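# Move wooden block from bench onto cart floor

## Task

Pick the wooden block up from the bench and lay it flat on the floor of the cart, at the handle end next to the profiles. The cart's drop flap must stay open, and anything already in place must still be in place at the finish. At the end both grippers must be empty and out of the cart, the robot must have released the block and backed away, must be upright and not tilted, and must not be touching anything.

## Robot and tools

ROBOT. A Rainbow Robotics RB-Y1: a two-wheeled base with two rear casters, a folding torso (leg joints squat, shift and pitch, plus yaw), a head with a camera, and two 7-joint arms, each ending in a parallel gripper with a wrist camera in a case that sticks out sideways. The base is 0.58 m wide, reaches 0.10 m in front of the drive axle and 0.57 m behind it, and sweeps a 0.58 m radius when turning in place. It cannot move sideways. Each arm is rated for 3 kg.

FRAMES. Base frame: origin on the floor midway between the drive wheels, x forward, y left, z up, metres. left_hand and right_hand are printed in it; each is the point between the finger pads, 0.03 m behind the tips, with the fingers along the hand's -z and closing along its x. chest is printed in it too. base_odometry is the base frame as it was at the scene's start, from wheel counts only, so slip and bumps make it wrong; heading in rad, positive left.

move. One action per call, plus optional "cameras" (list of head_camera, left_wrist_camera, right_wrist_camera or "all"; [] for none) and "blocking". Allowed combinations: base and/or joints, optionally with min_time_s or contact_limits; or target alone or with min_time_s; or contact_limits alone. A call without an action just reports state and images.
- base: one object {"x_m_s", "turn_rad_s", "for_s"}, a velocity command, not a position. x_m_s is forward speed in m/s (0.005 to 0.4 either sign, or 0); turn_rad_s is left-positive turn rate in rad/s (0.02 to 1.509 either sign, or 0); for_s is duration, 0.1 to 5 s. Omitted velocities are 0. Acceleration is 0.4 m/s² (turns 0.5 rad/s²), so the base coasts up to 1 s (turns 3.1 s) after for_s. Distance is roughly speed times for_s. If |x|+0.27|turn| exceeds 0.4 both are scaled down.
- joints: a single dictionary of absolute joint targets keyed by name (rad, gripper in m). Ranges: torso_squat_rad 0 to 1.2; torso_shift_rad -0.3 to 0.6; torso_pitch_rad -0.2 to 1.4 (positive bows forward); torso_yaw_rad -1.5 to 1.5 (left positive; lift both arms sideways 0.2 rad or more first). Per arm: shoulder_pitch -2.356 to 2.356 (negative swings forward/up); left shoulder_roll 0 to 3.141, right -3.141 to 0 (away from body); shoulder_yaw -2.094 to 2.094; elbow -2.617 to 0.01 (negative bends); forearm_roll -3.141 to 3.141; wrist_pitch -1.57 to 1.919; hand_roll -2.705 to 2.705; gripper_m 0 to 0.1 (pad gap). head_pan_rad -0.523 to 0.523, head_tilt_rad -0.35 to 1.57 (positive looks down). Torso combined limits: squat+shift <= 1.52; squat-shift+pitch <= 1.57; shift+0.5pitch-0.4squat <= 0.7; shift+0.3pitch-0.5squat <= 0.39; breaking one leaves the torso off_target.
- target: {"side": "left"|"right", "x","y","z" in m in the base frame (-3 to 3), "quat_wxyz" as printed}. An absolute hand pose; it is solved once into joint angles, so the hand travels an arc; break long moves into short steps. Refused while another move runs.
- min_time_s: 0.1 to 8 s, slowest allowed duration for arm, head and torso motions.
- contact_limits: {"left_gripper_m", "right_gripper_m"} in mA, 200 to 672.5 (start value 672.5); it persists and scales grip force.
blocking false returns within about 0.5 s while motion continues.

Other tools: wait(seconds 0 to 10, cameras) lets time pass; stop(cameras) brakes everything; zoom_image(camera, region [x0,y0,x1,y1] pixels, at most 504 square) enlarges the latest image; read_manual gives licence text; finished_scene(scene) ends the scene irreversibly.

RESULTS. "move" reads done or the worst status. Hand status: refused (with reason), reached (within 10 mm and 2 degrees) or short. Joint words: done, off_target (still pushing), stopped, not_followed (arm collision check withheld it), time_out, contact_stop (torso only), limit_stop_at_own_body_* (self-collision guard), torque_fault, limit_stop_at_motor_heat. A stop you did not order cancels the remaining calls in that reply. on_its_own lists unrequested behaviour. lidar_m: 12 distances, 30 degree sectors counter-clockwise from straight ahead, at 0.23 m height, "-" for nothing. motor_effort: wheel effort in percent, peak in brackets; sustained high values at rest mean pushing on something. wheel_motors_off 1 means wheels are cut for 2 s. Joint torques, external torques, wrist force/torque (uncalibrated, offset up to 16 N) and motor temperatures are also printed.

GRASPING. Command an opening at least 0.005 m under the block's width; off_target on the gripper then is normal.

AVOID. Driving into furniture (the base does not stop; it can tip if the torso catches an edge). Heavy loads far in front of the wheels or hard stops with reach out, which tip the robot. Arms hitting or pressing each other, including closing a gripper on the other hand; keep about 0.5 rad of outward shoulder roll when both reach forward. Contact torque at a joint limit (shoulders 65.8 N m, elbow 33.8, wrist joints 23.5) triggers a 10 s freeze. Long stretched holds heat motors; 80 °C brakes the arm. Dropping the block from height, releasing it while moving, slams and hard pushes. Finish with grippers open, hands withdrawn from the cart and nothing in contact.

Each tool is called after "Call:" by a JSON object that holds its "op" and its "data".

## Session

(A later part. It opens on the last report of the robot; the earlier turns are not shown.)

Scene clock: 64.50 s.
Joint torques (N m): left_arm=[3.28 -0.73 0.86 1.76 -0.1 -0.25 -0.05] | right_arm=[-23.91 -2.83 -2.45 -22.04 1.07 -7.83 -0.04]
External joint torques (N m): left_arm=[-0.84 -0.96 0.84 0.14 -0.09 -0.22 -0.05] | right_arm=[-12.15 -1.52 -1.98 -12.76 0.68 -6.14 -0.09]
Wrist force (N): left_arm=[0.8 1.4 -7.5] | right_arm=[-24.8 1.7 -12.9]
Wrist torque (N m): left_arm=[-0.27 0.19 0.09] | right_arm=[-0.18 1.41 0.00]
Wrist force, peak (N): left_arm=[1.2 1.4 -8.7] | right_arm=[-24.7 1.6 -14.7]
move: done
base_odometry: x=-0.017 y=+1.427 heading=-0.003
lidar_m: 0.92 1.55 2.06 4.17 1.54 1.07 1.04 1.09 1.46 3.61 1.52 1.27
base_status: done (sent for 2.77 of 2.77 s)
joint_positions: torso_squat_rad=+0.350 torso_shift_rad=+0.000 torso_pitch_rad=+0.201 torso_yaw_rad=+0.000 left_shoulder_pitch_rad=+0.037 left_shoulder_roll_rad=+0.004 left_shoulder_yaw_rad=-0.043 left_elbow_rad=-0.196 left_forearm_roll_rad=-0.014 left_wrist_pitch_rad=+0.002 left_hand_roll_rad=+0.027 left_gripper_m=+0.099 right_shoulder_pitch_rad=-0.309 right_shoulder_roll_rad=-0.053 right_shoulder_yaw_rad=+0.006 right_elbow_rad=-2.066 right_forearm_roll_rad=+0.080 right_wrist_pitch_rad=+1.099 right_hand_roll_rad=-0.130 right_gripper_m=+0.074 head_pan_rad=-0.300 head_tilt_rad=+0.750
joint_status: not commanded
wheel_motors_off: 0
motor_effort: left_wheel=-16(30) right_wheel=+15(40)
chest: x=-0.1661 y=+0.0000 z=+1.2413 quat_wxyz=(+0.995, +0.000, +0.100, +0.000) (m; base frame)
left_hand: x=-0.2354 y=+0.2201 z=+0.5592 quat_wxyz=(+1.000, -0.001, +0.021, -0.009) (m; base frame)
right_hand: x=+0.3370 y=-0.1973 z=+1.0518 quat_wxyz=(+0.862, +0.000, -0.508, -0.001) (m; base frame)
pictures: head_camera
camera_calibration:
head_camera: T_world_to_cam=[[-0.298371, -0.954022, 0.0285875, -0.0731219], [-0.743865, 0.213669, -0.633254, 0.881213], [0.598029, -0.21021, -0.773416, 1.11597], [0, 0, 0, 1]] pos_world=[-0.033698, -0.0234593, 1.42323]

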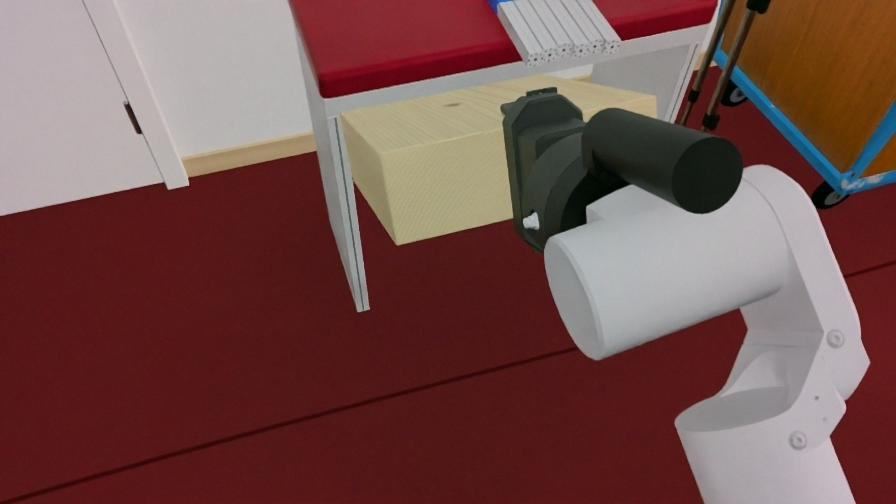

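Call:
{"op": "move", "data": {"target": {"side":"right","x":0.36,"y":-0.25,"z":1.0,"quat_wxyz":[0.7945,0.1952,-0.4712,0.3291]}, "min_time_s": 2.5, "cameras": ["head_camera"]}}

Scene clock: 79.30 s.
Joint torques (N m): left_arm=[3.1 -0.52 0.68 1.52 0.01 -0.24 0.02] | right_arm=[-27.01 -14.02 -13.39 -16.13 -5.87 -3.61 -0.16]
External joint torques (N m): left_arm=[-1.02 -0.75 0.66 -0.09 0.01 -0.21 0.02] | right_arm=[-12.42 -1.65 -6.78 -8.45 -4.88 -2.8 -0.2]
Wrist force (N): left_arm=[1.3 1.5 -7.9] | right_arm=[-25.3 0.9 -13.0]
Wrist torque (N m): left_arm=[-0.28 0.25 0.08] | right_arm=[-0.24 1.42 0.00]
Wrist force, peak (N): left_arm=[1.1 1.6 -8.6] | right_arm=[-25.9 1.9 -13.9]
move: done
base_odometry: x=-0.017 y=+1.427 heading=-0.003
lidar_m: 0.91 1.55 2.06 4.17 1.54 1.08 1.04 1.09 1.44 3.61 1.53 1.24
base_status: not commanded
joint_positions: torso_squat_rad=+0.350 torso_shift_rad=+0.000 torso_pitch_rad=+0.201 torso_yaw_rad=+0.000 left_shoulder_pitch_rad=+0.037 left_shoulder_roll_rad=+0.004 left_shoulder_yaw_rad=-0.043 left_elbow_rad=-0.196 left_forearm_roll_rad=-0.014 left_wrist_pitch_rad=+0.002 left_hand_roll_rad=+0.027 left_gripper_m=+0.099 right_shoulder_pitch_rad=-0.471 right_shoulder_roll_rad=-0.666 right_shoulder_yaw_rad=-0.011 right_elbow_rad=-1.339 right_forearm_roll_rad=-1.507 right_wrist_pitch_rad=+0.937 right_hand_roll_rad=+1.045 right_gripper_m=+0.074 head_pan_rad=-0.300 head_tilt_rad=+0.750
joint_status: all done
wheel_motors_off: 0
motor_effort: left_wheel=-15(16) right_wheel=+14(16)
chest: x=-0.1660 y=+0.0000 z=+1.2413 quat_wxyz=(+0.995, +0.000, +0.100, +0.000) (m; base frame)
left_hand: x=-0.2354 y=+0.2201 z=+0.5592 quat_wxyz=(+1.000, -0.001, +0.021, -0.009) (m; base frame)
right_hand: x=+0.3585 y=-0.2503 z=+0.9976 quat_wxyz=(+0.797, +0.194, -0.469, +0.328) (m; base frame)
right_hand_status: reached (checked arc, planned for 2.5 s): 3 mm and 0.4 deg off.
pictures: head_camera
camera_calibration:
head_camera: T_world_to_cam=[[-0.298371, -0.954022, 0.0285875, -0.073092], [-0.743865, 0.213669, -0.633254, 0.881287], [0.598029, -0.21021, -0.773416, 1.11591], [0, 0, 0, 1]] pos_world=[-0.033598, -0.0234593, 1.42323]

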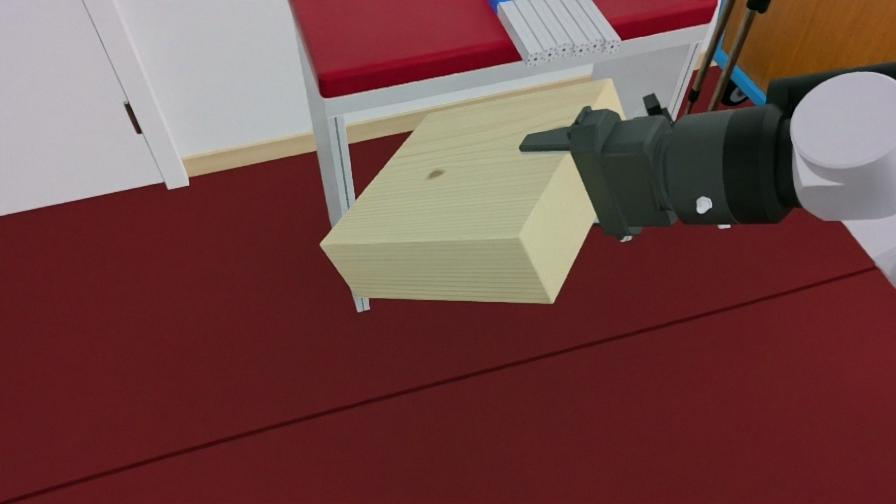

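Call:
{"op": "move", "data": {"target": {"side":"right","x":0.35,"y":-0.15,"z":1.0,"quat_wxyz":[0.608,0.3606,-0.3606,0.608]}, "min_time_s": 2.5, "cameras": ["head_camera"]}}

Scene clock: 83.07 s.
Joint torques (N m): left_arm=[3.26 -0.74 0.6 1.69 -0.02 -0.24 0.02] | right_arm=[-33.28 -11.9 -6.59 -10.87 -7.32 2.45 -0.22]
External joint torques (N m): left_arm=[-0.86 -0.97 0.57 0.08 -0.02 -0.22 0.02] | right_arm=[-11.41 -1.43 -3.91 -4.62 -5.83 2.08 -0.26]
Wrist force (N): left_arm=[1.3 1.2 -7.6] | right_arm=[-24.0 0.9 -13.5]
Wrist torque (N m): left_arm=[-0.26 0.16 0.02] | right_arm=[-0.17 1.47 0.00]
Wrist force, peak (N): left_arm=[1.5 1.5 -8.5] | right_arm=[-25.9 0.8 -12.9]
move: short
base_odometry: x=-0.017 y=+1.427 heading=-0.003
lidar_m: 0.91 1.55 2.04 4.17 1.54 1.09 1.03 1.09 1.45 3.60 1.54 1.25
base_status: not commanded
joint_positions: torso_squat_rad=+0.350 torso_shift_rad=+0.000 torso_pitch_rad=+0.201 torso_yaw_rad=+0.000 left_shoulder_pitch_rad=+0.037 left_shoulder_roll_rad=+0.004 left_shoulder_yaw_rad=-0.043 left_elbow_rad=-0.196 left_forearm_roll_rad=-0.014 left_wrist_pitch_rad=+0.002 left_hand_roll_rad=+0.027 left_gripper_m=+0.099 right_shoulder_pitch_rad=-1.176 right_shoulder_roll_rad=-0.534 right_shoulder_yaw_rad=+0.201 right_elbow_rad=-0.266 right_forearm_roll_rad=-1.669 right_wrist_pitch_rad=+1.489 right_hand_roll_rad=+1.892 right_gripper_m=+0.074 head_pan_rad=-0.300 head_tilt_rad=+0.750
joint_status: all done
wheel_motors_off: 0
motor_effort: left_wheel=-15(16) right_wheel=+13(16)
chest: x=-0.1660 y=+0.0000 z=+1.2413 quat_wxyz=(+0.995, +0.000, +0.100, +0.000) (m; base frame)
left_hand: x=-0.2354 y=+0.2201 z=+0.5592 quat_wxyz=(+1.000, -0.001, +0.021, -0.009) (m; base frame)
right_hand: x=+0.3483 y=-0.1505 z=+0.9981 quat_wxyz=(+0.632, +0.322, -0.372, +0.599) (m; base frame)
right_hand_status: short (checked arc, as near as the solve gets, planned for 2.5 s): 3 mm and 5.4 deg off. The place is met; only the turn is off.
pictures: head_camera
camera_calibration:
head_camera: T_world_to_cam=[[-0.298371, -0.954022, 0.0285875, -0.073092], [-0.743865, 0.213669, -0.633254, 0.881287], [0.598029, -0.21021, -0.773416, 1.11591], [0, 0, 0, 1]] pos_world=[-0.033598, -0.0234593, 1.42323]

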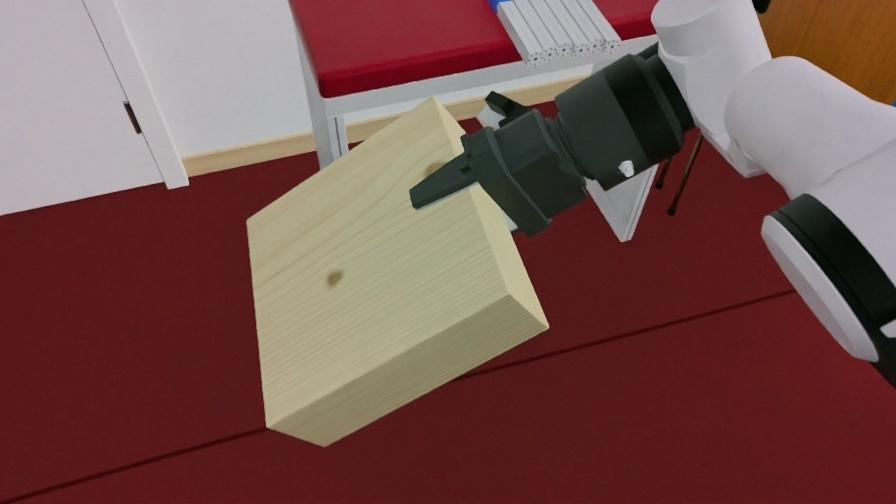

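Call:
{"op": "move", "data": {"base": {"turn_rad_s":-0.4,"for_s":3.92}}}

Call:
{"op": "move", "data": {"base": {"x_m_s":0.3,"for_s":5}, "cameras": ["head_camera"]}}

Call:
{"op": "move", "data": {"base": {"turn_rad_s":0.4,"for_s":3.92}, "cameras": ["head_camera"]}}

Scene clock: 90.67 s.
Joint torques (N m): left_arm=[3.21 -0.62 0.9 1.68 -0.01 -0.22 -0.04] | right_arm=[-33.18 -11.77 -6.93 -11.05 -7.39 2.41 -0.16]
External joint torques (N m): left_arm=[-0.91 -0.84 0.87 0.07 -0.01 -0.19 -0.04] | right_arm=[-11.31 -1.29 -4.25 -4.8 -5.91 2.01 -0.2]
Wrist force (N): left_arm=[1.2 1.2 -7.7] | right_arm=[-24.1 1.7 -13.3]
Wrist torque (N m): left_arm=[-0.26 0.23 0.05] | right_arm=[-0.24 1.39 -0.01]
Wrist force, peak (N): left_arm=[2.2 1.4 -8.5] | right_arm=[-24.9 1.4 -14.1]
move: done
base_odometry: x=-0.017 y=+1.428 heading=-1.575
lidar_m: 3.46 1.54 1.26 0.92 1.55 2.03 4.17 1.56 1.09 1.05 1.07 1.41
base_status: done (sent for 3.93 of 3.93 s)
joint_positions: torso_squat_rad=+0.350 torso_shift_rad=+0.000 torso_pitch_rad=+0.201 torso_yaw_rad=+0.000 left_shoulder_pitch_rad=+0.037 left_shoulder_roll_rad=+0.004 left_shoulder_yaw_rad=-0.043 left_elbow_rad=-0.196 left_forearm_roll_rad=-0.014 left_wrist_pitch_rad=+0.002 left_hand_roll_rad=+0.027 left_gripper_m=+0.099 right_shoulder_pitch_rad=-1.176 right_shoulder_roll_rad=-0.534 right_shoulder_yaw_rad=+0.201 right_elbow_rad=-0.266 right_forearm_roll_rad=-1.669 right_wrist_pitch_rad=+1.489 right_hand_roll_rad=+1.892 right_gripper_m=+0.074 head_pan_rad=-0.300 head_tilt_rad=+0.750
joint_status: not commanded
wheel_motors_off: 0
motor_effort: left_wheel=+17(51) right_wheel=+4(49)
chest: x=-0.1660 y=+0.0000 z=+1.2413 quat_wxyz=(+0.995, +0.000, +0.100, +0.000) (m; base frame)
left_hand: x=-0.2354 y=+0.2200 z=+0.5592 quat_wxyz=(+1.000, -0.001, +0.021, -0.009) (m; base frame)
right_hand: x=+0.3483 y=-0.1505 z=+0.9981 quat_wxyz=(+0.632, +0.322, -0.371, +0.599) (m; base frame)
pictures: none

Scene clock: 96.77 s.
Joint torques (N m): left_arm=[3.91 -0.65 0.82 1.73 -0.01 -0.19 0.06] | right_arm=[-32.74 -12.27 -7.33 -11.1 -7.33 2.4 -0.16]
External joint torques (N m): left_arm=[-0.21 -0.87 0.8 0.12 -0.01 -0.16 0.06] | right_arm=[-10.87 -1.8 -4.65 -4.86 -5.84 2 -0.2]
Wrist force (N): left_arm=[1.1 2.1 -7.4] | right_arm=[-23.7 0.9 -13.9]
Wrist torque (N m): left_arm=[-0.39 0.20 0.05] | right_arm=[-0.15 1.49 -0.03]
Wrist force, peak (N): left_arm=[1.5 2.5 -8.6] | right_arm=[-25.4 2.6 -13.9]
move: done
base_odometry: x=-0.024 y=-0.072 heading=-1.575
lidar_m: 3.19 1.22 0.84 0.80 1.10 1.67 4.73 1.47 1.04 0.98 0.98 1.31
base_status: done (sent for 5 of 5 s)
joint_positions: torso_squat_rad=+0.350 torso_shift_rad=+0.000 torso_pitch_rad=+0.201 torso_yaw_rad=+0.000 left_shoulder_pitch_rad=+0.037 left_shoulder_roll_rad=+0.004 left_shoulder_yaw_rad=-0.043 left_elbow_rad=-0.196 left_forearm_roll_rad=-0.014 left_wrist_pitch_rad=+0.002 left_hand_roll_rad=+0.027 left_gripper_m=+0.099 right_shoulder_pitch_rad=-1.176 right_shoulder_roll_rad=-0.534 right_shoulder_yaw_rad=+0.201 right_elbow_rad=-0.266 right_forearm_roll_rad=-1.669 right_wrist_pitch_rad=+1.489 right_hand_roll_rad=+1.892 right_gripper_m=+0.074 head_pan_rad=-0.300 head_tilt_rad=+0.750
joint_status: not commanded
wheel_motors_off: 0
motor_effort: left_wheel=-1(47) right_wheel=+0(41)
chest: x=-0.1660 y=+0.0000 z=+1.2413 quat_wxyz=(+0.995, +0.000, +0.100, +0.000) (m; base frame)
left_hand: x=-0.2352 y=+0.2200 z=+0.5592 quat_wxyz=(+1.000, -0.001, +0.021, -0.009) (m; base frame)
right_hand: x=+0.3484 y=-0.1505 z=+0.9982 quat_wxyz=(+0.632, +0.322, -0.371, +0.599) (m; base frame)
pictures: head_camera
camera_calibration:
head_camera: T_world_to_cam=[[-0.298386, -0.954016, 0.028612, -0.0731272], [-0.743911, 0.213681, -0.633195, 0.881203], [0.597965, -0.210221, -0.773463, 1.11598], [0, 0, 0, 1]] pos_world=[-0.033598, -0.0234593, 1.42323]

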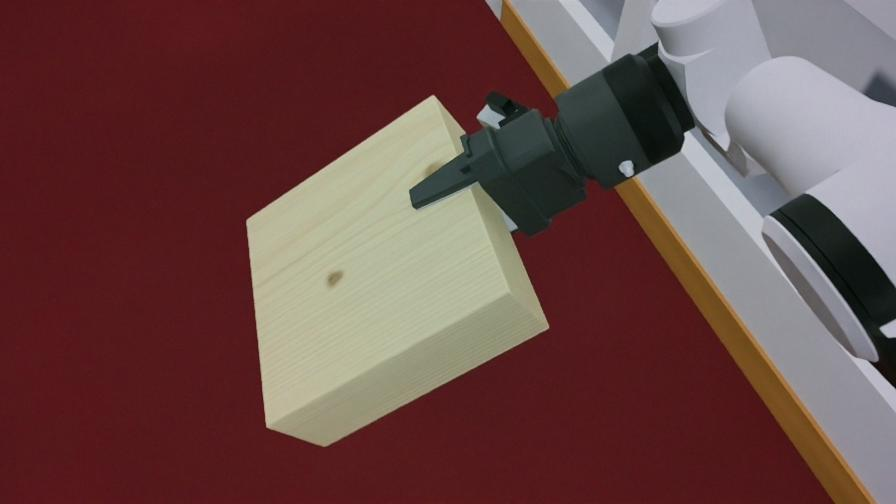

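Scene clock: 101.83 s.
Joint torques (N m): left_arm=[4.11 -0.53 0.65 1.64 -0.1 -0.26 -0.01] | right_arm=[-32.59 -12.18 -7.34 -11.26 -7.49 2.43 -0.37]
External joint torques (N m): left_arm=[-0.01 -0.76 0.63 0.02 -0.1 -0.24 -0.01] | right_arm=[-10.72 -1.7 -4.66 -5.01 -6.01 2.03 -0.41]
Wrist force (N): left_arm=[1.1 1.4 -7.5] | right_arm=[-24.0 1.4 -13.4]
Wrist torque (N m): left_arm=[-0.33 0.22 0.08] | right_arm=[-0.20 1.38 -0.02]
Wrist force, peak (N): left_arm=[1.0 1.2 -8.4] | right_arm=[-25.5 1.4 -13.5]
move: done
base_odometry: x=-0.025 y=-0.072 heading=-0.003
lidar_m: 0.80 1.11 1.66 4.38 1.42 1.01 0.97 1.00 1.35 3.34 1.19 0.84
base_status: done (sent for 3.93 of 3.93 s)
joint_positions: torso_squat_rad=+0.350 torso_shift_rad=+0.000 torso_pitch_rad=+0.201 torso_yaw_rad=+0.000 left_shoulder_pitch_rad=+0.037 left_shoulder_roll_rad=+0.004 left_shoulder_yaw_rad=-0.043 left_elbow_rad=-0.196 left_forearm_roll_rad=-0.014 left_wrist_pitch_rad=+0.002 left_hand_roll_rad=+0.027 left_gripper_m=+0.099 right_shoulder_pitch_rad=-1.176 right_shoulder_roll_rad=-0.534 right_shoulder_yaw_rad=+0.201 right_elbow_rad=-0.266 right_forearm_roll_rad=-1.669 right_wrist_pitch_rad=+1.489 right_hand_roll_rad=+1.892 right_gripper_m=+0.074 head_pan_rad=-0.300 head_tilt_rad=+0.750
joint_status: not commanded
wheel_motors_off: 0
motor_effort: left_wheel=+2(43) right_wheel=+19(41)
chest: x=-0.1660 y=+0.0000 z=+1.2413 quat_wxyz=(+0.995, +0.000, +0.100, +0.000) (m; base frame)
left_hand: x=-0.2353 y=+0.2200 z=+0.5592 quat_wxyz=(+1.000, -0.001, +0.021, -0.009) (m; base frame)
right_hand: x=+0.3483 y=-0.1505 z=+0.9982 quat_wxyz=(+0.632, +0.322, -0.371, +0.599) (m; base frame)
pictures: head_camera
camera_calibration:
head_camera: T_world_to_cam=[[-0.298371, -0.954022, 0.0285875, -0.073092], [-0.743865, 0.213669, -0.633254, 0.881287], [0.598029, -0.21021, -0.773416, 1.11591], [0, 0, 0, 1]] pos_world=[-0.033598, -0.0234593, 1.42323]

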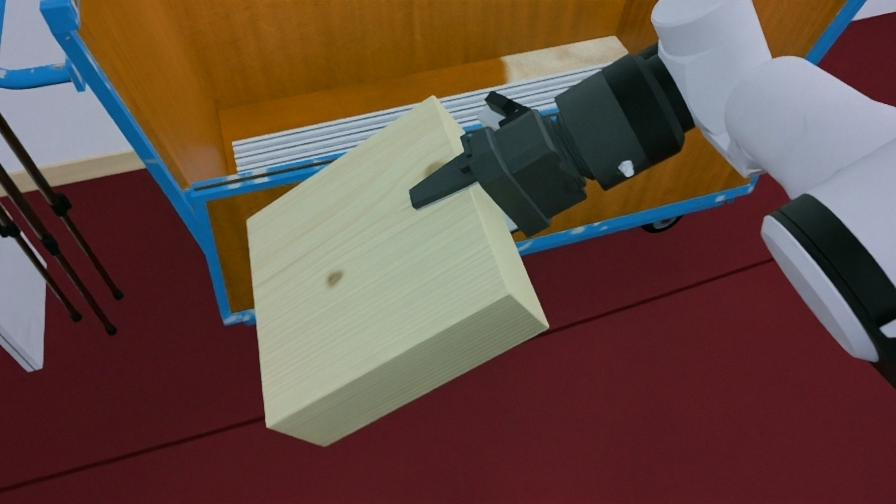

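Call:
{"op": "move", "data": {"target": {"side":"right","x":0.3,"y":-0.12,"z":1.2,"quat_wxyz":[0.608,0.3606,-0.3606,0.608]}, "min_time_s": 2.5, "cameras": ["head_camera"]}}

Scene clock: 112.00 s.
Joint torques (N m): left_arm=[4.03 -0.63 0.66 1.66 -0.03 -0.27 -0.05] | right_arm=[-28.77 -12.72 -15.4 -9.3 -7.26 -3.75 -0.26]
External joint torques (N m): left_arm=[-0.09 -0.86 0.63 0.04 -0.03 -0.25 -0.05] | right_arm=[-8.73 -1.76 -8.45 -3.7 -5.89 -2.86 -0.3]
Wrist force (N): left_arm=[0.7 1.0 -7.9] | right_arm=[-25.1 0.4 -13.0]
Wrist torque (N m): left_arm=[-0.23 0.16 0.07] | right_arm=[-0.19 1.44 0.21]
Wrist force, peak (N): left_arm=[0.8 1.5 -8.5] | right_arm=[-25.8 0.2 -14.2]
move: done
base_odometry: x=-0.025 y=-0.072 heading=-0.003
lidar_m: 0.81 1.12 1.66 4.38 1.43 1.01 0.96 1.01 1.35 3.34 1.18 0.86
base_status: not commanded
joint_positions: torso_squat_rad=+0.350 torso_shift_rad=+0.000 torso_pitch_rad=+0.201 torso_yaw_rad=+0.000 left_shoulder_pitch_rad=+0.037 left_shoulder_roll_rad=+0.004 left_shoulder_yaw_rad=-0.043 left_elbow_rad=-0.196 left_forearm_roll_rad=-0.014 left_wrist_pitch_rad=+0.002 left_hand_roll_rad=+0.027 left_gripper_m=+0.099 right_shoulder_pitch_rad=-1.023 right_shoulder_roll_rad=-0.756 right_shoulder_yaw_rad=+0.106 right_elbow_rad=-1.282 right_forearm_roll_rad=-1.826 right_wrist_pitch_rad=+1.621 right_hand_roll_rad=+1.043 right_gripper_m=+0.074 head_pan_rad=-0.300 head_tilt_rad=+0.750
joint_status: all done
wheel_motors_off: 0
motor_effort: left_wheel=+2(2) right_wheel=+19(21)
chest: x=-0.1660 y=+0.0000 z=+1.2413 quat_wxyz=(+0.995, +0.000, +0.100, +0.000) (m; base frame)
left_hand: x=-0.2353 y=+0.2200 z=+0.5592 quat_wxyz=(+1.000, -0.001, +0.021, -0.009) (m; base frame)
right_hand: x=+0.2992 y=-0.1203 z=+1.1988 quat_wxyz=(+0.606, +0.365, -0.357, +0.610) (m; base frame)
right_hand_status: reached (checked arc, planned for 2.5 s): 1 mm and 0.7 deg off.
pictures: head_camera
camera_calibration:
head_camera: T_world_to_cam=[[-0.298371, -0.954022, 0.0285875, -0.073092], [-0.743865, 0.213669, -0.633254, 0.881287], [0.598029, -0.21021, -0.773416, 1.11591], [0, 0, 0, 1]] pos_world=[-0.033598, -0.0234593, 1.42323]

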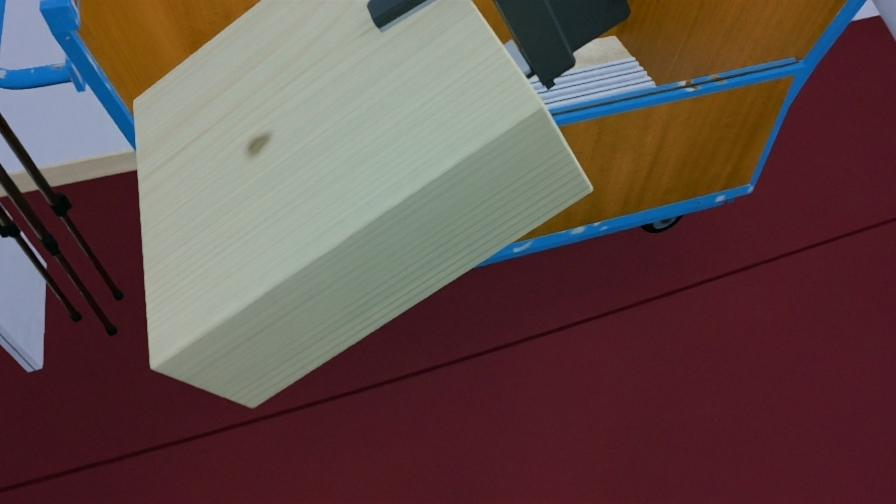

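Call:
{"op": "move", "data": {"joints": {"torso_squat_rad":0.7,"torso_shift_rad":0.15,"torso_pitch_rad":0.5,"left_shoulder_pitch_rad":0.8,"left_shoulder_roll_rad":0.25,"left_elbow_rad":-2.2,"head_pan_rad":0}, "min_time_s": 3}}

Call:
{"op": "move", "data": {"target": {"side":"right","x":0.33,"y":-0.12,"z":0.95,"quat_wxyz":[0.608,0.3606,-0.3606,0.608]}, "min_time_s": 2, "cameras": ["head_camera"]}}

Scene clock: 119.43 s.
Joint torques (N m): left_arm=[8.64 2.94 3.72 -7.31 -0.04 -1.72 -0.1] | right_arm=[-25.75 -11.8 -13.79 -10.51 -8.14 -1.23 -0.23]
External joint torques (N m): left_arm=[-0.66 -0.52 1 0.15 -0.08 -0.14 -0.06] | right_arm=[-8.78 -0.42 -7.07 -4.23 -6.54 -0.88 -0.27]
Wrist force (N): left_arm=[-3.9 -0.3 -5.8] | right_arm=[-23.4 -7.7 -11.8]
Wrist torque (N m): left_arm=[-0.19 -0.05 0.09] | right_arm=[-0.85 1.39 0.16]
Wrist force, peak (N): left_arm=[1.4 1.6 -8.4] | right_arm=[-24.8 -7.5 -12.2]
move: done
base_odometry: x=-0.025 y=-0.072 heading=-0.003
lidar_m: 0.80 1.12 1.66 4.37 1.44 0.99 0.96 1.01 1.35 3.34 1.21 0.84
base_status: not commanded
joint_positions: torso_squat_rad=+0.700 torso_shift_rad=+0.150 torso_pitch_rad=+0.501 torso_yaw_rad=+0.000 left_shoulder_pitch_rad=+0.800 left_shoulder_roll_rad=+0.250 left_shoulder_yaw_rad=-0.043 left_elbow_rad=-2.200 left_forearm_roll_rad=-0.014 left_wrist_pitch_rad=+0.002 left_hand_roll_rad=+0.027 left_gripper_m=+0.099 right_shoulder_pitch_rad=-1.023 right_shoulder_roll_rad=-0.756 right_shoulder_yaw_rad=+0.106 right_elbow_rad=-1.282 right_forearm_roll_rad=-1.826 right_wrist_pitch_rad=+1.620 right_hand_roll_rad=+1.043 right_gripper_m=+0.074 head_pan_rad=+0.000 head_tilt_rad=+0.750
joint_status: all done
wheel_motors_off: 0
motor_effort: left_wheel=-2(3) right_wheel=+17(22)
chest: x=+0.0008 y=+0.0000 z=+1.0813 quat_wxyz=(+0.969, +0.000, +0.248, +0.000) (m; base frame)
left_hand: x=+0.1507 y=+0.3124 z=+0.7327 quat_wxyz=(+0.893, +0.086, -0.435, -0.083) (m; base frame)
right_hand: x=+0.4328 y=-0.1204 z=+0.9033 quat_wxyz=(+0.653, +0.451, -0.263, +0.549) (m; base frame)
pictures: none

Scene clock: 121.77 s.
Joint torques (N m): left_arm=[8.6 2.81 3.56 -7.5 -0.03 -1.81 -0.03] | right_arm=[-14.76 -9.29 -12.5 -9.32 -6.6 -4.57 -0.49]
External joint torques (N m): left_arm=[-0.7 -0.65 0.84 -0.04 -0.07 -0.24 0.01] | right_arm=[-5.29 1.19 -5.42 -4.13 -5.39 -3.52 -0.53]
Wrist force (N): left_arm=[-4.2 -0.1 -4.7] | right_arm=[-25.1 -0.1 -12.5]
Wrist torque (N m): left_arm=[-0.20 -0.07 0.14] | right_arm=[-0.33 1.39 0.16]
Wrist force, peak (N): left_arm=[-4.5 0.3 -6.1] | right_arm=[-26.2 1.4 -13.4]
move: done
base_odometry: x=-0.025 y=-0.072 heading=-0.003
lidar_m: 0.80 1.12 1.66 4.36 1.43 1.01 0.96 1.02 1.35 3.36 1.19 0.85
base_status: not commanded
joint_positions: torso_squat_rad=+0.700 torso_shift_rad=+0.150 torso_pitch_rad=+0.501 torso_yaw_rad=+0.000 left_shoulder_pitch_rad=+0.800 left_shoulder_roll_rad=+0.250 left_shoulder_yaw_rad=-0.043 left_elbow_rad=-2.200 left_forearm_roll_rad=-0.014 left_wrist_pitch_rad=+0.002 left_hand_roll_rad=+0.027 left_gripper_m=+0.099 right_shoulder_pitch_rad=-0.545 right_shoulder_roll_rad=-0.850 right_shoulder_yaw_rad=-0.135 right_elbow_rad=-2.087 right_forearm_roll_rad=-1.818 right_wrist_pitch_rad=+1.414 right_hand_roll_rad=+0.929 right_gripper_m=+0.074 head_pan_rad=+0.000 head_tilt_rad=+0.750
joint_status: all done
wheel_motors_off: 0
motor_effort: left_wheel=-3(3) right_wheel=+20(20)
chest: x=+0.0007 y=+0.0000 z=+1.0813 quat_wxyz=(+0.969, +0.000, +0.248, +0.000) (m; base frame)
left_hand: x=+0.1506 y=+0.3124 z=+0.7327 quat_wxyz=(+0.892, +0.086, -0.435, -0.083) (m; base frame)
right_hand: x=+0.3297 y=-0.1203 z=+0.9489 quat_wxyz=(+0.609, +0.361, -0.359, +0.608) (m; base frame)
right_hand_status: reached (checked arc, planned for 2.0 s): 1 mm and 0.2 deg off.
pictures: head_camera
camera_calibration:
head_camera: T_world_to_cam=[[-0.0176693, -0.999502, -0.0261616, 0.0337728], [-0.929505, 0.0260613, -0.367886, 0.618042], [0.368385, 0.0178171, -0.929503, 1.06077], [0, 0, 0, 1]] pos_world=[0.184298, -0.00125082, 1.21424]

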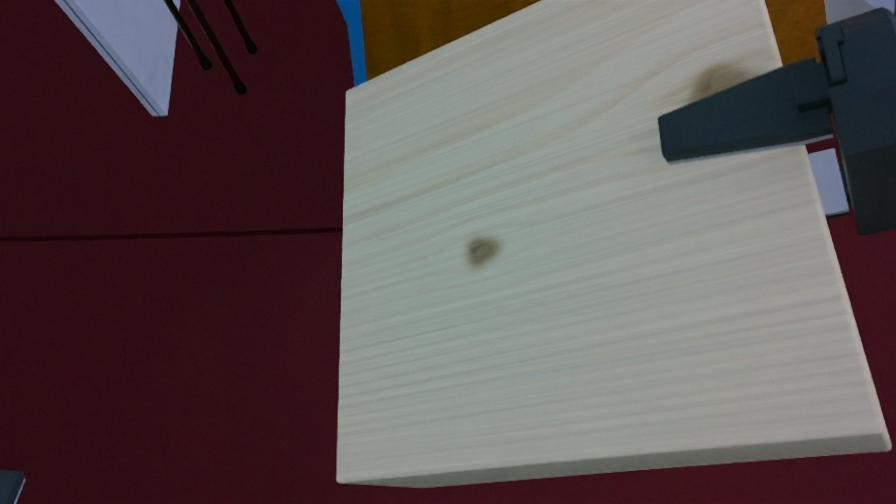

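Call:
{"op": "move", "data": {"base": {"x_m_s":0.2,"for_s":2.7}, "cameras": ["all"]}}

Scene clock: 131.77 s.
Joint torques (N m): left_arm=[8.48 2.74 3.84 -7.25 -0.11 -1.78 -0.14] | right_arm=[-16.08 -8.89 -12.5 -9.08 -6.45 -4.5 -0.53]
External joint torques (N m): left_arm=[-0.82 -0.72 1.12 0.21 -0.15 -0.21 -0.1] | right_arm=[-6.61 1.6 -5.42 -3.89 -5.24 -3.45 -0.57]
Wrist force (N): left_arm=[-3.8 0.2 -5.7] | right_arm=[-24.9 0.1 -12.7]
Wrist torque (N m): left_arm=[-0.26 -0.03 0.12] | right_arm=[-0.21 1.40 0.15]
Wrist force, peak (N): left_arm=[-4.3 0.6 -6.4] | right_arm=[-25.9 -0.8 -13.9]
move: done
base_odometry: x=+0.516 y=-0.074 heading=-0.002
lidar_m: 0.26 0.28 0.66 3.66 2.22 1.59 1.50 1.56 2.08 4.80 0.40 0.29
base_status: done (sent for 2.7 of 2.7 s)
joint_positions: torso_squat_rad=+0.700 torso_shift_rad=+0.150 torso_pitch_rad=+0.501 torso_yaw_rad=+0.000 left_shoulder_pitch_rad=+0.800 left_shoulder_roll_rad=+0.250 left_shoulder_yaw_rad=-0.043 left_elbow_rad=-2.200 left_forearm_roll_rad=-0.014 left_wrist_pitch_rad=+0.002 left_hand_roll_rad=+0.027 left_gripper_m=+0.099 right_shoulder_pitch_rad=-0.545 right_shoulder_roll_rad=-0.850 right_shoulder_yaw_rad=-0.135 right_elbow_rad=-2.087 right_forearm_roll_rad=-1.818 right_wrist_pitch_rad=+1.414 right_hand_roll_rad=+0.929 right_gripper_m=+0.074 head_pan_rad=+0.000 head_tilt_rad=+0.750
joint_status: not commanded
wheel_motors_off: 0
motor_effort: left_wheel=+4(32) right_wheel=-3(48)
chest: x=+0.0007 y=+0.0000 z=+1.0813 quat_wxyz=(+0.969, +0.000, +0.248, +0.000) (m; base frame)
left_hand: x=+0.1506 y=+0.3124 z=+0.7327 quat_wxyz=(+0.892, +0.086, -0.435, -0.083) (m; base frame)
right_hand: x=+0.3297 y=-0.1204 z=+0.9489 quat_wxyz=(+0.609, +0.361, -0.359, +0.608) (m; base frame)
pictures: head_camera, left_wrist_camera, right_wrist_camera
camera_calibration:
head_camera: T_world_to_cam=[[-0.0176693, -0.999502, -0.0261616, 0.033771], [-0.929505, 0.0260613, -0.367886, 0.617949], [0.368385, 0.0178171, -0.929503, 1.06081], [0, 0, 0, 1]] pos_world=[0.184198, -0.00125082, 1.21424]
left_wrist_camera: T_world_to_cam=[[0.616413, -0.196217, 0.762583, -0.590853], [-0.411991, -0.905686, 0.0999841, 0.300782], [0.671042, -0.375809, -0.639116, 0.557102], [0, 0, 0, 1]] pos_world=[0.114291, 0.365842, 0.776555]
right_wrist_camera: T_world_to_cam=[[0.0268583, -0.457947, -0.888574, 0.777948], [-0.860544, -0.462907, 0.212559, 0.0533445], [-0.508668, 0.758948, -0.406517, 0.717002], [0, 0, 0, 1]] pos_world=[0.389727, -0.163214, 0.971399]

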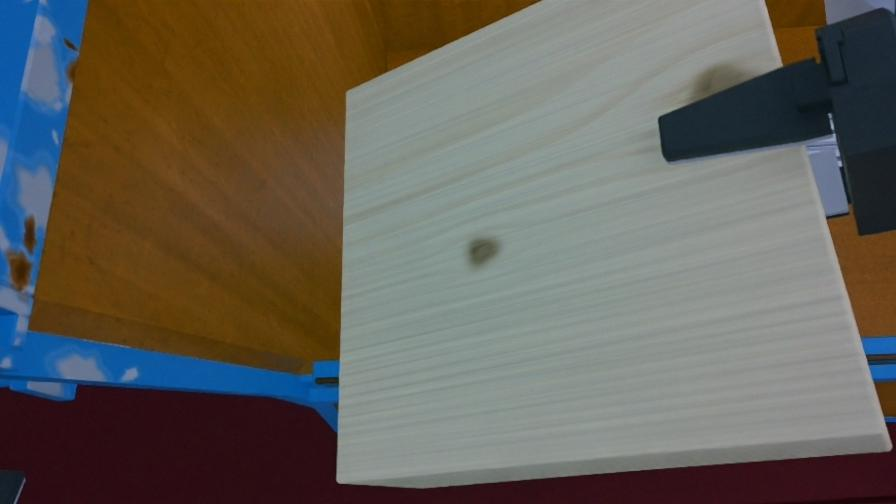

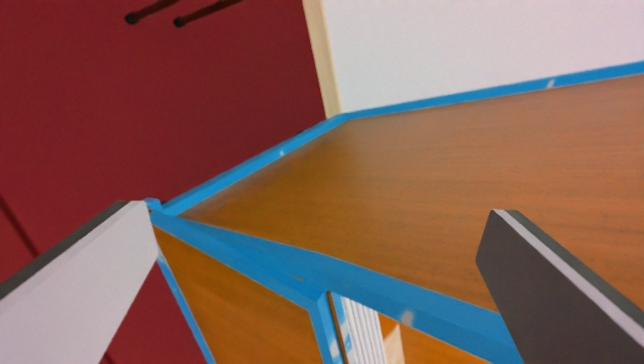

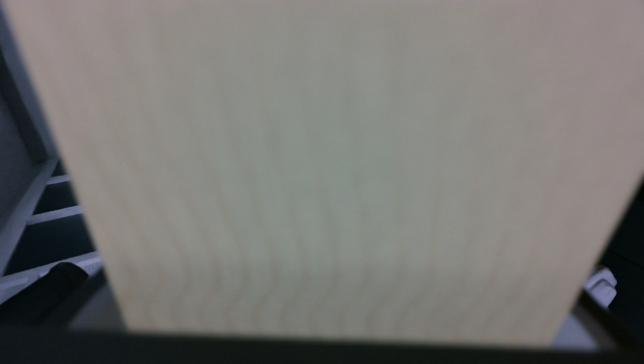

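Call:
{"op": "move", "data": {"target": {"side":"right","x":0.455,"y":-0.105,"z":0.93,"quat_wxyz":[0.608,0.3606,-0.3606,0.608]}, "min_time_s": 2, "cameras": ["head_camera"]}}

Scene clock: 136.77 s.
Joint torques (N m): left_arm=[8.69 2.77 3.69 -7.32 -0.02 -1.73 -0.11] | right_arm=[-27.28 -8.44 -12.62 -10.57 -7.22 -2.97 -0.12]
External joint torques (N m): left_arm=[-0.62 -0.69 0.98 0.14 -0.06 -0.15 -0.07] | right_arm=[-10.51 2.59 -5.45 -4.27 -5.8 -2.21 -0.16]
Wrist force (N): left_arm=[-4.4 0.2 -5.4] | right_arm=[-25.6 0.3 -12.5]
Wrist torque (N m): left_arm=[-0.27 -0.12 0.14] | right_arm=[-0.26 1.43 0.00]
Wrist force, peak (N): left_arm=[-4.6 0.0 -6.0] | right_arm=[-25.8 0.6 -14.3]
move: done
base_odometry: x=+0.516 y=-0.074 heading=-0.002
lidar_m: 0.26 0.27 0.67 3.67 2.23 1.59 1.49 1.55 2.07 4.78 0.39 0.29
base_status: not commanded
joint_positions: torso_squat_rad=+0.700 torso_shift_rad=+0.150 torso_pitch_rad=+0.501 torso_yaw_rad=+0.000 left_shoulder_pitch_rad=+0.800 left_shoulder_roll_rad=+0.250 left_shoulder_yaw_rad=-0.043 left_elbow_rad=-2.200 left_forearm_roll_rad=-0.014 left_wrist_pitch_rad=+0.002 left_hand_roll_rad=+0.027 left_gripper_m=+0.099 right_shoulder_pitch_rad=-0.999 right_shoulder_roll_rad=-0.768 right_shoulder_yaw_rad=+0.078 right_elbow_rad=-1.453 right_forearm_roll_rad=-1.753 right_wrist_pitch_rad=+1.472 right_hand_roll_rad=+1.151 right_gripper_m=+0.074 head_pan_rad=+0.000 head_tilt_rad=+0.750
joint_status: all done
wheel_motors_off: 0
motor_effort: left_wheel=+4(5) right_wheel=-3(6)
chest: x=+0.0007 y=+0.0000 z=+1.0813 quat_wxyz=(+0.969, +0.000, +0.248, +0.000) (m; base frame)
left_hand: x=+0.1506 y=+0.3124 z=+0.7327 quat_wxyz=(+0.892, +0.086, -0.435, -0.083) (m; base frame)
right_hand: x=+0.4544 y=-0.1057 z=+0.9281 quat_wxyz=(+0.610, +0.360, -0.359, +0.608) (m; base frame)
right_hand_status: reached (checked arc, planned for 2.0 s): 2 mm and 0.3 deg off.
pictures: head_camera
camera_calibration:
head_camera: T_world_to_cam=[[-0.0176693, -0.999502, -0.0261616, 0.033771], [-0.929505, 0.0260613, -0.367886, 0.617949], [0.368385, 0.0178171, -0.929503, 1.06081], [0, 0, 0, 1]] pos_world=[0.184198, -0.00125082, 1.21424]

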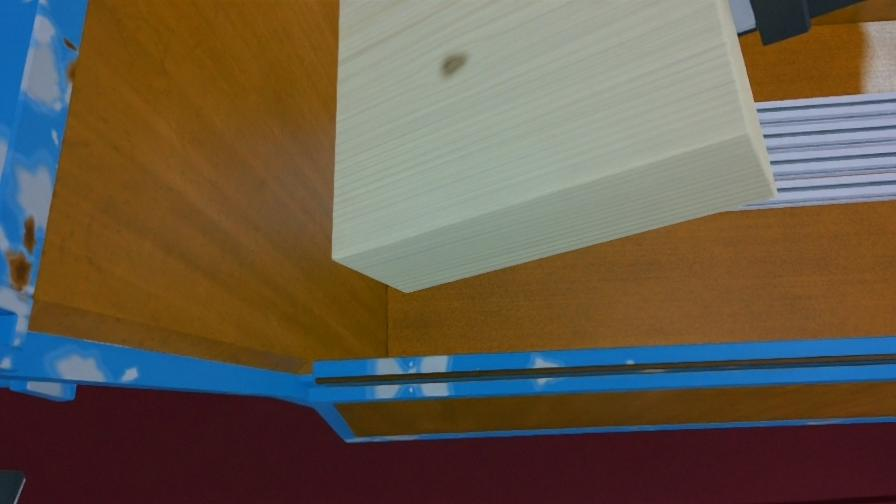

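Call:
{"op": "move", "data": {"target": {"side":"right","x":0.36,"y":-0.105,"z":1.15,"quat_wxyz":[0.608,0.3606,-0.3606,0.608]}, "min_time_s": 2}}

Call:
{"op": "move", "data": {"joints": {"torso_squat_rad":1.0,"torso_shift_rad":0.3,"torso_pitch_rad":0.8,"head_tilt_rad":0.4}, "min_time_s": 4, "cameras": ["head_camera"]}}

Scene clock: 143.23 s.
Joint torques (N m): left_arm=[8.85 3.05 3.63 -7.29 -0.05 -1.74 -0.07] | right_arm=[-23.24 -11.8 -14.54 -0.73 -3.49 -7.16 -0.33]
External joint torques (N m): left_arm=[-0.45 -0.4 0.91 0.17 -0.09 -0.17 -0.03] | right_arm=[-8.79 -0.66 -7.64 0.79 -2.89 -5.59 -0.37]
Wrist force (N): left_arm=[-4.4 0.4 -5.2] | right_arm=[-25.2 0.1 -12.9]
Wrist torque (N m): left_arm=[-0.28 -0.14 0.11] | right_arm=[-0.29 1.43 0.16]
Wrist force, peak (N): left_arm=[-4.9 0.2 -6.1] | right_arm=[-27.6 0.4 -13.6]
move: done
base_odometry: x=+0.516 y=-0.074 heading=-0.002
lidar_m: 0.26 0.28 0.67 3.66 2.21 1.57 1.50 1.56 2.08 4.79 0.41 0.28
base_status: not commanded
joint_positions: torso_squat_rad=+0.700 torso_shift_rad=+0.150 torso_pitch_rad=+0.501 torso_yaw_rad=+0.000 left_shoulder_pitch_rad=+0.800 left_shoulder_roll_rad=+0.250 left_shoulder_yaw_rad=-0.043 left_elbow_rad=-2.200 left_forearm_roll_rad=-0.014 left_wrist_pitch_rad=+0.002 left_hand_roll_rad=+0.027 left_gripper_m=+0.099 right_shoulder_pitch_rad=-1.180 right_shoulder_roll_rad=-1.021 right_shoulder_yaw_rad=-0.168 right_elbow_rad=-1.953 right_forearm_roll_rad=-2.021 right_wrist_pitch_rad=+1.564 right_hand_roll_rad=+0.432 right_gripper_m=+0.074 head_pan_rad=+0.000 head_tilt_rad=+0.750
joint_status: all done
wheel_motors_off: 0
motor_effort: left_wheel=+4(5) right_wheel=-5(6)
chest: x=+0.0007 y=+0.0000 z=+1.0813 quat_wxyz=(+0.969, +0.000, +0.248, +0.000) (m; base frame)
left_hand: x=+0.1506 y=+0.3124 z=+0.7327 quat_wxyz=(+0.892, +0.086, -0.435, -0.083) (m; base frame)
right_hand: x=+0.3599 y=-0.1050 z=+1.1484 quat_wxyz=(+0.609, +0.361, -0.359, +0.608) (m; base frame)
right_hand_status: reached (checked arc, planned for 2.0 s): 2 mm and 0.2 deg off.
pictures: none

Scene clock: 147.53 s.
Joint torques (N m): left_arm=[12.01 2.48 3.1 -4.64 0.05 -1.47 -0.02] | right_arm=[-21.7 -12.27 -14.67 -3.45 -5.81 -5.78 -0.35]
External joint torques (N m): left_arm=[-1.01 -0.65 0.76 0.29 0.02 -0.3 0.01] | right_arm=[-8.8 -0.38 -7.3 -0.05 -4.72 -4.52 -0.4]
Wrist force (N): left_arm=[-3.0 -0.3 -6.5] | right_arm=[-23.8 -7.9 -12.2]
Wrist torque (N m): left_arm=[-0.19 -0.04 0.08] | right_arm=[-0.81 1.38 0.16]
Wrist force, peak (N): left_arm=[-3.6 0.5 -7.7] | right_arm=[-24.8 -7.2 -12.3]
move: done
base_odometry: x=+0.516 y=-0.074 heading=-0.002
lidar_m: 0.26 0.28 0.68 3.66 2.21 1.57 1.50 1.57 2.08 4.79 0.39 0.27
base_status: not commanded
joint_positions: torso_squat_rad=+1.000 torso_shift_rad=+0.300 torso_pitch_rad=+0.801 torso_yaw_rad=+0.000 left_shoulder_pitch_rad=+0.800 left_shoulder_roll_rad=+0.250 left_shoulder_yaw_rad=-0.043 left_elbow_rad=-2.200 left_forearm_roll_rad=-0.014 left_wrist_pitch_rad=+0.002 left_hand_roll_rad=+0.027 left_gripper_m=+0.099 right_shoulder_pitch_rad=-1.180 right_shoulder_roll_rad=-1.021 right_shoulder_yaw_rad=-0.168 right_elbow_rad=-1.952 right_forearm_roll_rad=-2.021 right_wrist_pitch_rad=+1.564 right_hand_roll_rad=+0.432 right_gripper_m=+0.074 head_pan_rad=+0.000 head_tilt_rad=+0.400
joint_status: all done
wheel_motors_off: 0
motor_effort: left_wheel=+4(5) right_wheel=-3(6)
chest: x=+0.1060 y=+0.0000 z=+0.8572 quat_wxyz=(+0.921, +0.000, +0.390, +0.000) (m; base frame)
left_hand: x=+0.1462 y=+0.3124 z=+0.4799 quat_wxyz=(+0.947, +0.072, -0.297, -0.095) (m; base frame)
right_hand: x=+0.4692 y=-0.1051 z=+0.8152 quat_wxyz=(+0.656, +0.447, -0.264, +0.547) (m; base frame)
pictures: head_camera
camera_calibration:
head_camera: T_world_to_cam=[[-0.016339, -0.999502, -0.0270126, 0.0298377], [-0.909977, 0.02606, -0.413838, 0.698589], [0.414336, 0.0178191, -0.90995, 0.727784], [0, 0, 0, 1]] pos_world=[0.33464, -0.00135083, 0.952156]

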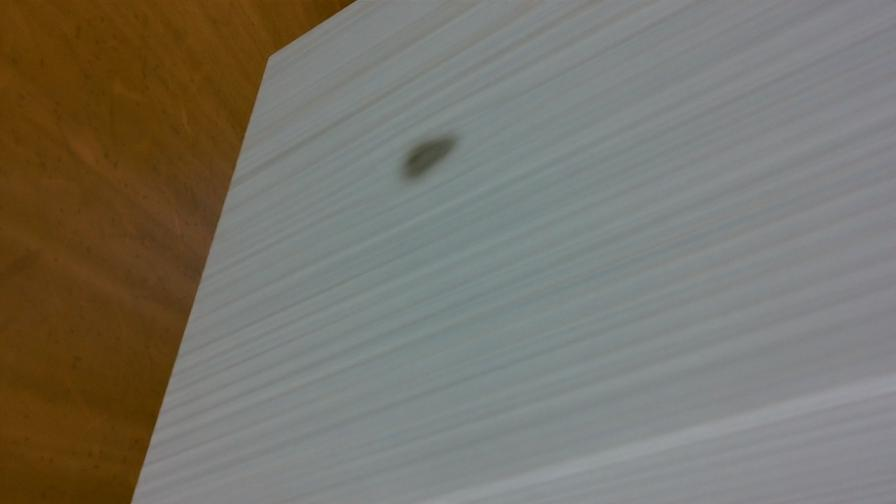

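Call:
{"op": "move", "data": {"target": {"side":"right","x":0.478,"y":-0.105,"z":0.75,"quat_wxyz":[0.608,0.3606,-0.3606,0.608]}, "min_time_s": 2, "cameras": ["head_camera"]}}

Call:
{"op": "move", "data": {"target": {"side":"right","x":0.478,"y":-0.105,"z":0.66,"quat_wxyz":[0.608,0.3606,-0.3606,0.608]}, "min_time_s": 2, "cameras": ["head_camera"]}}

Scene clock: 151.20 s.
Joint torques (N m): left_arm=[12.29 2.63 3.13 -4.81 -0.04 -1.38 -0.09] | right_arm=[-17.26 -7.31 -13.84 -8.51 -5.73 -5.49 -0.01]
External joint torques (N m): left_arm=[-0.73 -0.51 0.79 0.11 -0.07 -0.21 -0.06] | right_arm=[-6.19 3.86 -6.8 -3.78 -4.65 -4.27 -0.05]
Wrist force (N): left_arm=[-2.5 -0.6 -6.8] | right_arm=[-24.7 0.3 -12.8]
Wrist torque (N m): left_arm=[-0.15 0.06 0.11] | right_arm=[-0.28 1.47 0.02]
Wrist force, peak (N): left_arm=[-3.1 -0.2 -7.5] | right_arm=[-24.9 -6.8 -12.7]
move: done
base_odometry: x=+0.516 y=-0.074 heading=-0.002
lidar_m: 0.26 0.28 0.67 3.66 2.23 1.58 1.50 1.57 2.08 4.80 0.41 0.28
base_status: not commanded
joint_positions: torso_squat_rad=+1.000 torso_shift_rad=+0.300 torso_pitch_rad=+0.801 torso_yaw_rad=+0.000 left_shoulder_pitch_rad=+0.800 left_shoulder_roll_rad=+0.250 left_shoulder_yaw_rad=-0.043 left_elbow_rad=-2.200 left_forearm_roll_rad=-0.014 left_wrist_pitch_rad=+0.002 left_hand_roll_rad=+0.027 left_gripper_m=+0.099 right_shoulder_pitch_rad=-0.968 right_shoulder_roll_rad=-0.916 right_shoulder_yaw_rad=-0.203 right_elbow_rad=-2.045 right_forearm_roll_rad=-1.808 right_wrist_pitch_rad=+1.466 right_hand_roll_rad=+0.798 right_gripper_m=+0.074 head_pan_rad=+0.000 head_tilt_rad=+0.400
joint_status: all done
wheel_motors_off: 0
motor_effort: left_wheel=+5(5) right_wheel=-2(5)
chest: x=+0.1060 y=+0.0000 z=+0.8572 quat_wxyz=(+0.921, +0.000, +0.390, +0.000) (m; base frame)
left_hand: x=+0.1462 y=+0.3124 z=+0.4799 quat_wxyz=(+0.947, +0.072, -0.297, -0.095) (m; base frame)
right_hand: x=+0.4777 y=-0.1054 z=+0.7487 quat_wxyz=(+0.609, +0.361, -0.359, +0.608) (m; base frame)
right_hand_status: reached (checked arc, planned for 2.0 s): 1 mm and 0.2 deg off.
pictures: head_camera
camera_calibration:
head_camera: T_world_to_cam=[[-0.016339, -0.999502, -0.0270126, 0.0298377], [-0.909977, 0.02606, -0.413838, 0.698589], [0.414336, 0.0178191, -0.90995, 0.727784], [0, 0, 0, 1]] pos_world=[0.33464, -0.00135083, 0.952156]

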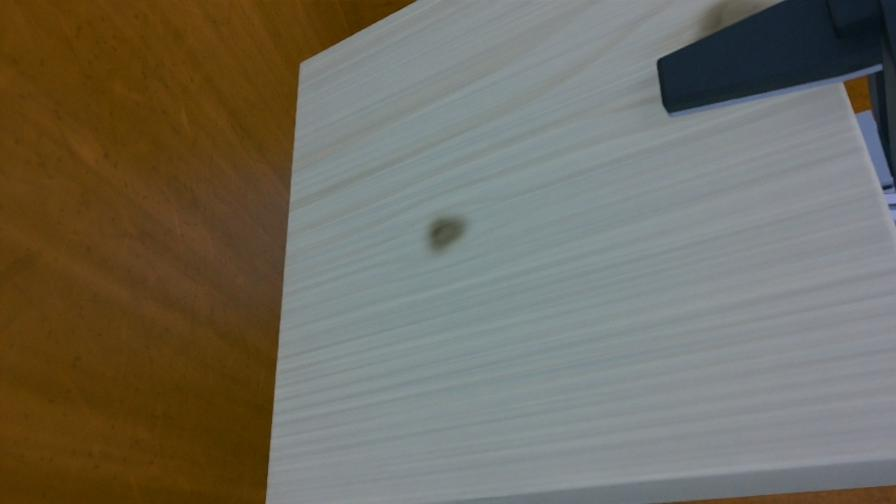

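Scene clock: 153.53 s.
Joint torques (N m): left_arm=[11.85 2.37 3.17 -4.77 -0.05 -1.39 0.07] | right_arm=[-15.99 -5.72 -9.89 -11.07 -6.98 -3.82 0.07]
External joint torques (N m): left_arm=[-1.17 -0.76 0.83 0.15 -0.09 -0.22 0.1] | right_arm=[-5.93 4.47 -3.28 -4.63 -5.65 -2.97 0.03]
Wrist force (N): left_arm=[-2.6 0.3 -6.7] | right_arm=[-24.9 0.0 -12.3]
Wrist torque (N m): left_arm=[-0.28 0.01 0.08] | right_arm=[-0.22 1.45 -0.02]
Wrist force, peak (N): left_arm=[-3.1 -0.3 -7.4] | right_arm=[-25.7 -0.1 -12.9]
move: done
base_odometry: x=+0.516 y=-0.074 heading=-0.002
lidar_m: 0.27 0.27 0.67 3.67 2.22 1.57 1.50 1.56 2.08 4.80 0.40 0.28
base_status: not commanded
joint_positions: torso_squat_rad=+1.000 torso_shift_rad=+0.300 torso_pitch_rad=+0.801 torso_yaw_rad=+0.000 left_shoulder_pitch_rad=+0.800 left_shoulder_roll_rad=+0.250 left_shoulder_yaw_rad=-0.043 left_elbow_rad=-2.200 left_forearm_roll_rad=-0.014 left_wrist_pitch_rad=+0.002 left_hand_roll_rad=+0.027 left_gripper_m=+0.099 right_shoulder_pitch_rad=-0.842 right_shoulder_roll_rad=-0.804 right_shoulder_yaw_rad=-0.119 right_elbow_rad=-1.920 right_forearm_roll_rad=-1.698 right_wrist_pitch_rad=+1.415 right_hand_roll_rad=+1.064 right_gripper_m=+0.074 head_pan_rad=+0.000 head_tilt_rad=+0.400
joint_status: all done
wheel_motors_off: 0
motor_effort: left_wheel=+4(5) right_wheel=-4(4)
chest: x=+0.1060 y=+0.0000 z=+0.8572 quat_wxyz=(+0.921, +0.000, +0.390, +0.000) (m; base frame)
left_hand: x=+0.1462 y=+0.3124 z=+0.4799 quat_wxyz=(+0.947, +0.072, -0.297, -0.095) (m; base frame)
right_hand: x=+0.4777 y=-0.1056 z=+0.6588 quat_wxyz=(+0.609, +0.360, -0.359, +0.608) (m; base frame)
right_hand_status: reached (checked arc, planned for 2.0 s): 1 mm and 0.2 deg off.
pictures: head_camera
camera_calibration:
head_camera: T_world_to_cam=[[-0.016339, -0.999502, -0.0270126, 0.0298377], [-0.909977, 0.02606, -0.413838, 0.698589], [0.414336, 0.0178191, -0.90995, 0.727784], [0, 0, 0, 1]] pos_world=[0.33464, -0.00135083, 0.952156]

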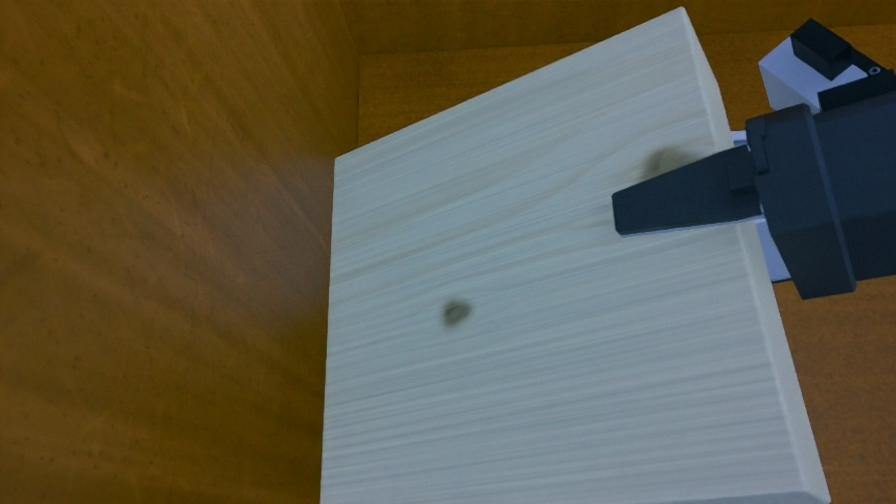

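Call:
{"op": "move", "data": {"target": {"side":"right","x":0.478,"y":-0.105,"z":0.57,"quat_wxyz":[0.608,0.3606,-0.3606,0.608]}, "min_time_s": 2}}

Call:
{"op": "move", "data": {"joints": {"head_tilt_rad":0.75}, "cameras": ["head_camera"]}}

Scene clock: 156.90 s.
Joint torques (N m): left_arm=[11.99 2.62 3.32 -4.64 0.01 -1.46 -0.04] | right_arm=[-15.63 -4.9 -8.81 -13.35 -7.54 -1.59 -0.07]
External joint torques (N m): left_arm=[-1.03 -0.51 0.98 0.28 -0.02 -0.29 -0.02] | right_arm=[-5.98 4.41 -2.96 -5.99 -6.05 -1.18 -0.11]
Wrist force (N): left_arm=[-2.4 -0.1 -6.0] | right_arm=[-25.1 0.5 -12.8]
Wrist torque (N m): left_arm=[-0.20 0.01 0.10] | right_arm=[-0.28 1.40 0.00]
Wrist force, peak (N): left_arm=[-3.4 -0.1 -7.5] | right_arm=[-25.3 0.6 -13.9]
move: done
base_odometry: x=+0.516 y=-0.074 heading=-0.002
lidar_m: 0.27 0.27 0.66 3.66 2.22 1.58 1.49 1.56 2.09 4.79 0.41 0.28
base_status: not commanded
joint_positions: torso_squat_rad=+1.000 torso_shift_rad=+0.300 torso_pitch_rad=+0.801 torso_yaw_rad=+0.000 left_shoulder_pitch_rad=+0.800 left_shoulder_roll_rad=+0.250 left_shoulder_yaw_rad=-0.043 left_elbow_rad=-2.200 left_forearm_roll_rad=-0.014 left_wrist_pitch_rad=+0.002 left_hand_roll_rad=+0.027 left_gripper_m=+0.099 right_shoulder_pitch_rad=-0.805 right_shoulder_roll_rad=-0.702 right_shoulder_yaw_rad=-0.030 right_elbow_rad=-1.684 right_forearm_roll_rad=-1.629 right_wrist_pitch_rad=+1.362 right_hand_roll_rad=+1.352 right_gripper_m=+0.074 head_pan_rad=+0.000 head_tilt_rad=+0.400
joint_status: all done
wheel_motors_off: 0
motor_effort: left_wheel=+4(5) right_wheel=-3(5)
chest: x=+0.1060 y=+0.0000 z=+0.8572 quat_wxyz=(+0.921, +0.000, +0.390, +0.000) (m; base frame)
left_hand: x=+0.1462 y=+0.3124 z=+0.4799 quat_wxyz=(+0.947, +0.072, -0.297, -0.095) (m; base frame)
right_hand: x=+0.4775 y=-0.1058 z=+0.5688 quat_wxyz=(+0.609, +0.360, -0.359, +0.608) (m; base frame)
right_hand_status: reached (checked arc, planned for 2.0 s): 2 mm and 0.2 deg off.
pictures: none

Scene clock: 157.77 s.
Joint torques (N m): left_arm=[11.75 2.58 3.44 -4.82 -0.03 -1.38 -0.04] | right_arm=[-15.75 -4.91 -8.72 -13.51 -7.62 -1.5 0.05]
External joint torques (N m): left_arm=[-1.27 -0.55 1.1 0.1 -0.06 -0.21 -0.01] | right_arm=[-6.09 4.4 -2.86 -6.15 -6.13 -1.1 0]
Wrist force (N): left_arm=[-2.3 0.4 -6.5] | right_arm=[-25.2 -0.4 -12.9]
Wrist torque (N m): left_arm=[-0.22 0.07 0.14] | right_arm=[-0.22 1.39 0.00]
Wrist force, peak (N): left_arm=[-2.8 -0.4 -7.3] | right_arm=[-25.3 0.2 -13.1]
move: done
base_odometry: x=+0.516 y=-0.074 heading=-0.002
lidar_m: 0.27 0.27 0.67 3.67 2.22 1.60 1.49 1.57 2.07 4.79 0.40 0.27
base_status: not commanded
joint_positions: torso_squat_rad=+1.000 torso_shift_rad=+0.300 torso_pitch_rad=+0.801 torso_yaw_rad=+0.000 left_shoulder_pitch_rad=+0.800 left_shoulder_roll_rad=+0.250 left_shoulder_yaw_rad=-0.043 left_elbow_rad=-2.200 left_forearm_roll_rad=-0.014 left_wrist_pitch_rad=+0.002 left_hand_roll_rad=+0.027 left_gripper_m=+0.099 right_shoulder_pitch_rad=-0.805 right_shoulder_roll_rad=-0.702 right_shoulder_yaw_rad=-0.030 right_elbow_rad=-1.684 right_forearm_roll_rad=-1.629 right_wrist_pitch_rad=+1.362 right_hand_roll_rad=+1.352 right_gripper_m=+0.074 head_pan_rad=+0.000 head_tilt_rad=+0.750
joint_status: all done
wheel_motors_off: 0
motor_effort: left_wheel=+4(5) right_wheel=-5(5)
chest: x=+0.1060 y=+0.0000 z=+0.8572 quat_wxyz=(+0.921, +0.000, +0.390, +0.000) (m; base frame)
left_hand: x=+0.1462 y=+0.3124 z=+0.4799 quat_wxyz=(+0.947, +0.072, -0.297, -0.095) (m; base frame)
right_hand: x=+0.4775 y=-0.1058 z=+0.5688 quat_wxyz=(+0.609, +0.360, -0.359, +0.608) (m; base frame)
pictures: head_camera
camera_calibration:
head_camera: T_world_to_cam=[[-0.0246094, -0.999502, -0.0197716, 0.0249276], [-0.996708, 0.0260594, -0.0767763, 0.39101], [0.0772533, 0.0178171, -0.996852, 0.902308], [0, 0, 0, 1]] pos_world=[0.32063, -0.00135082, 0.929981]

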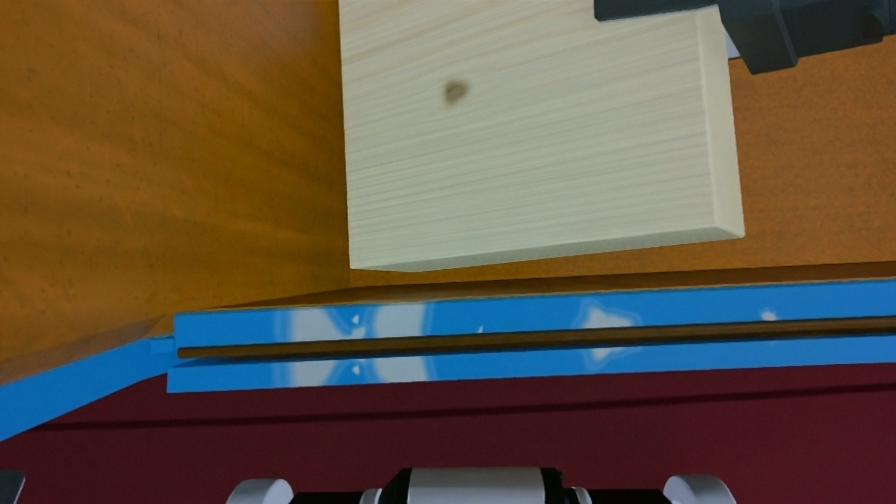

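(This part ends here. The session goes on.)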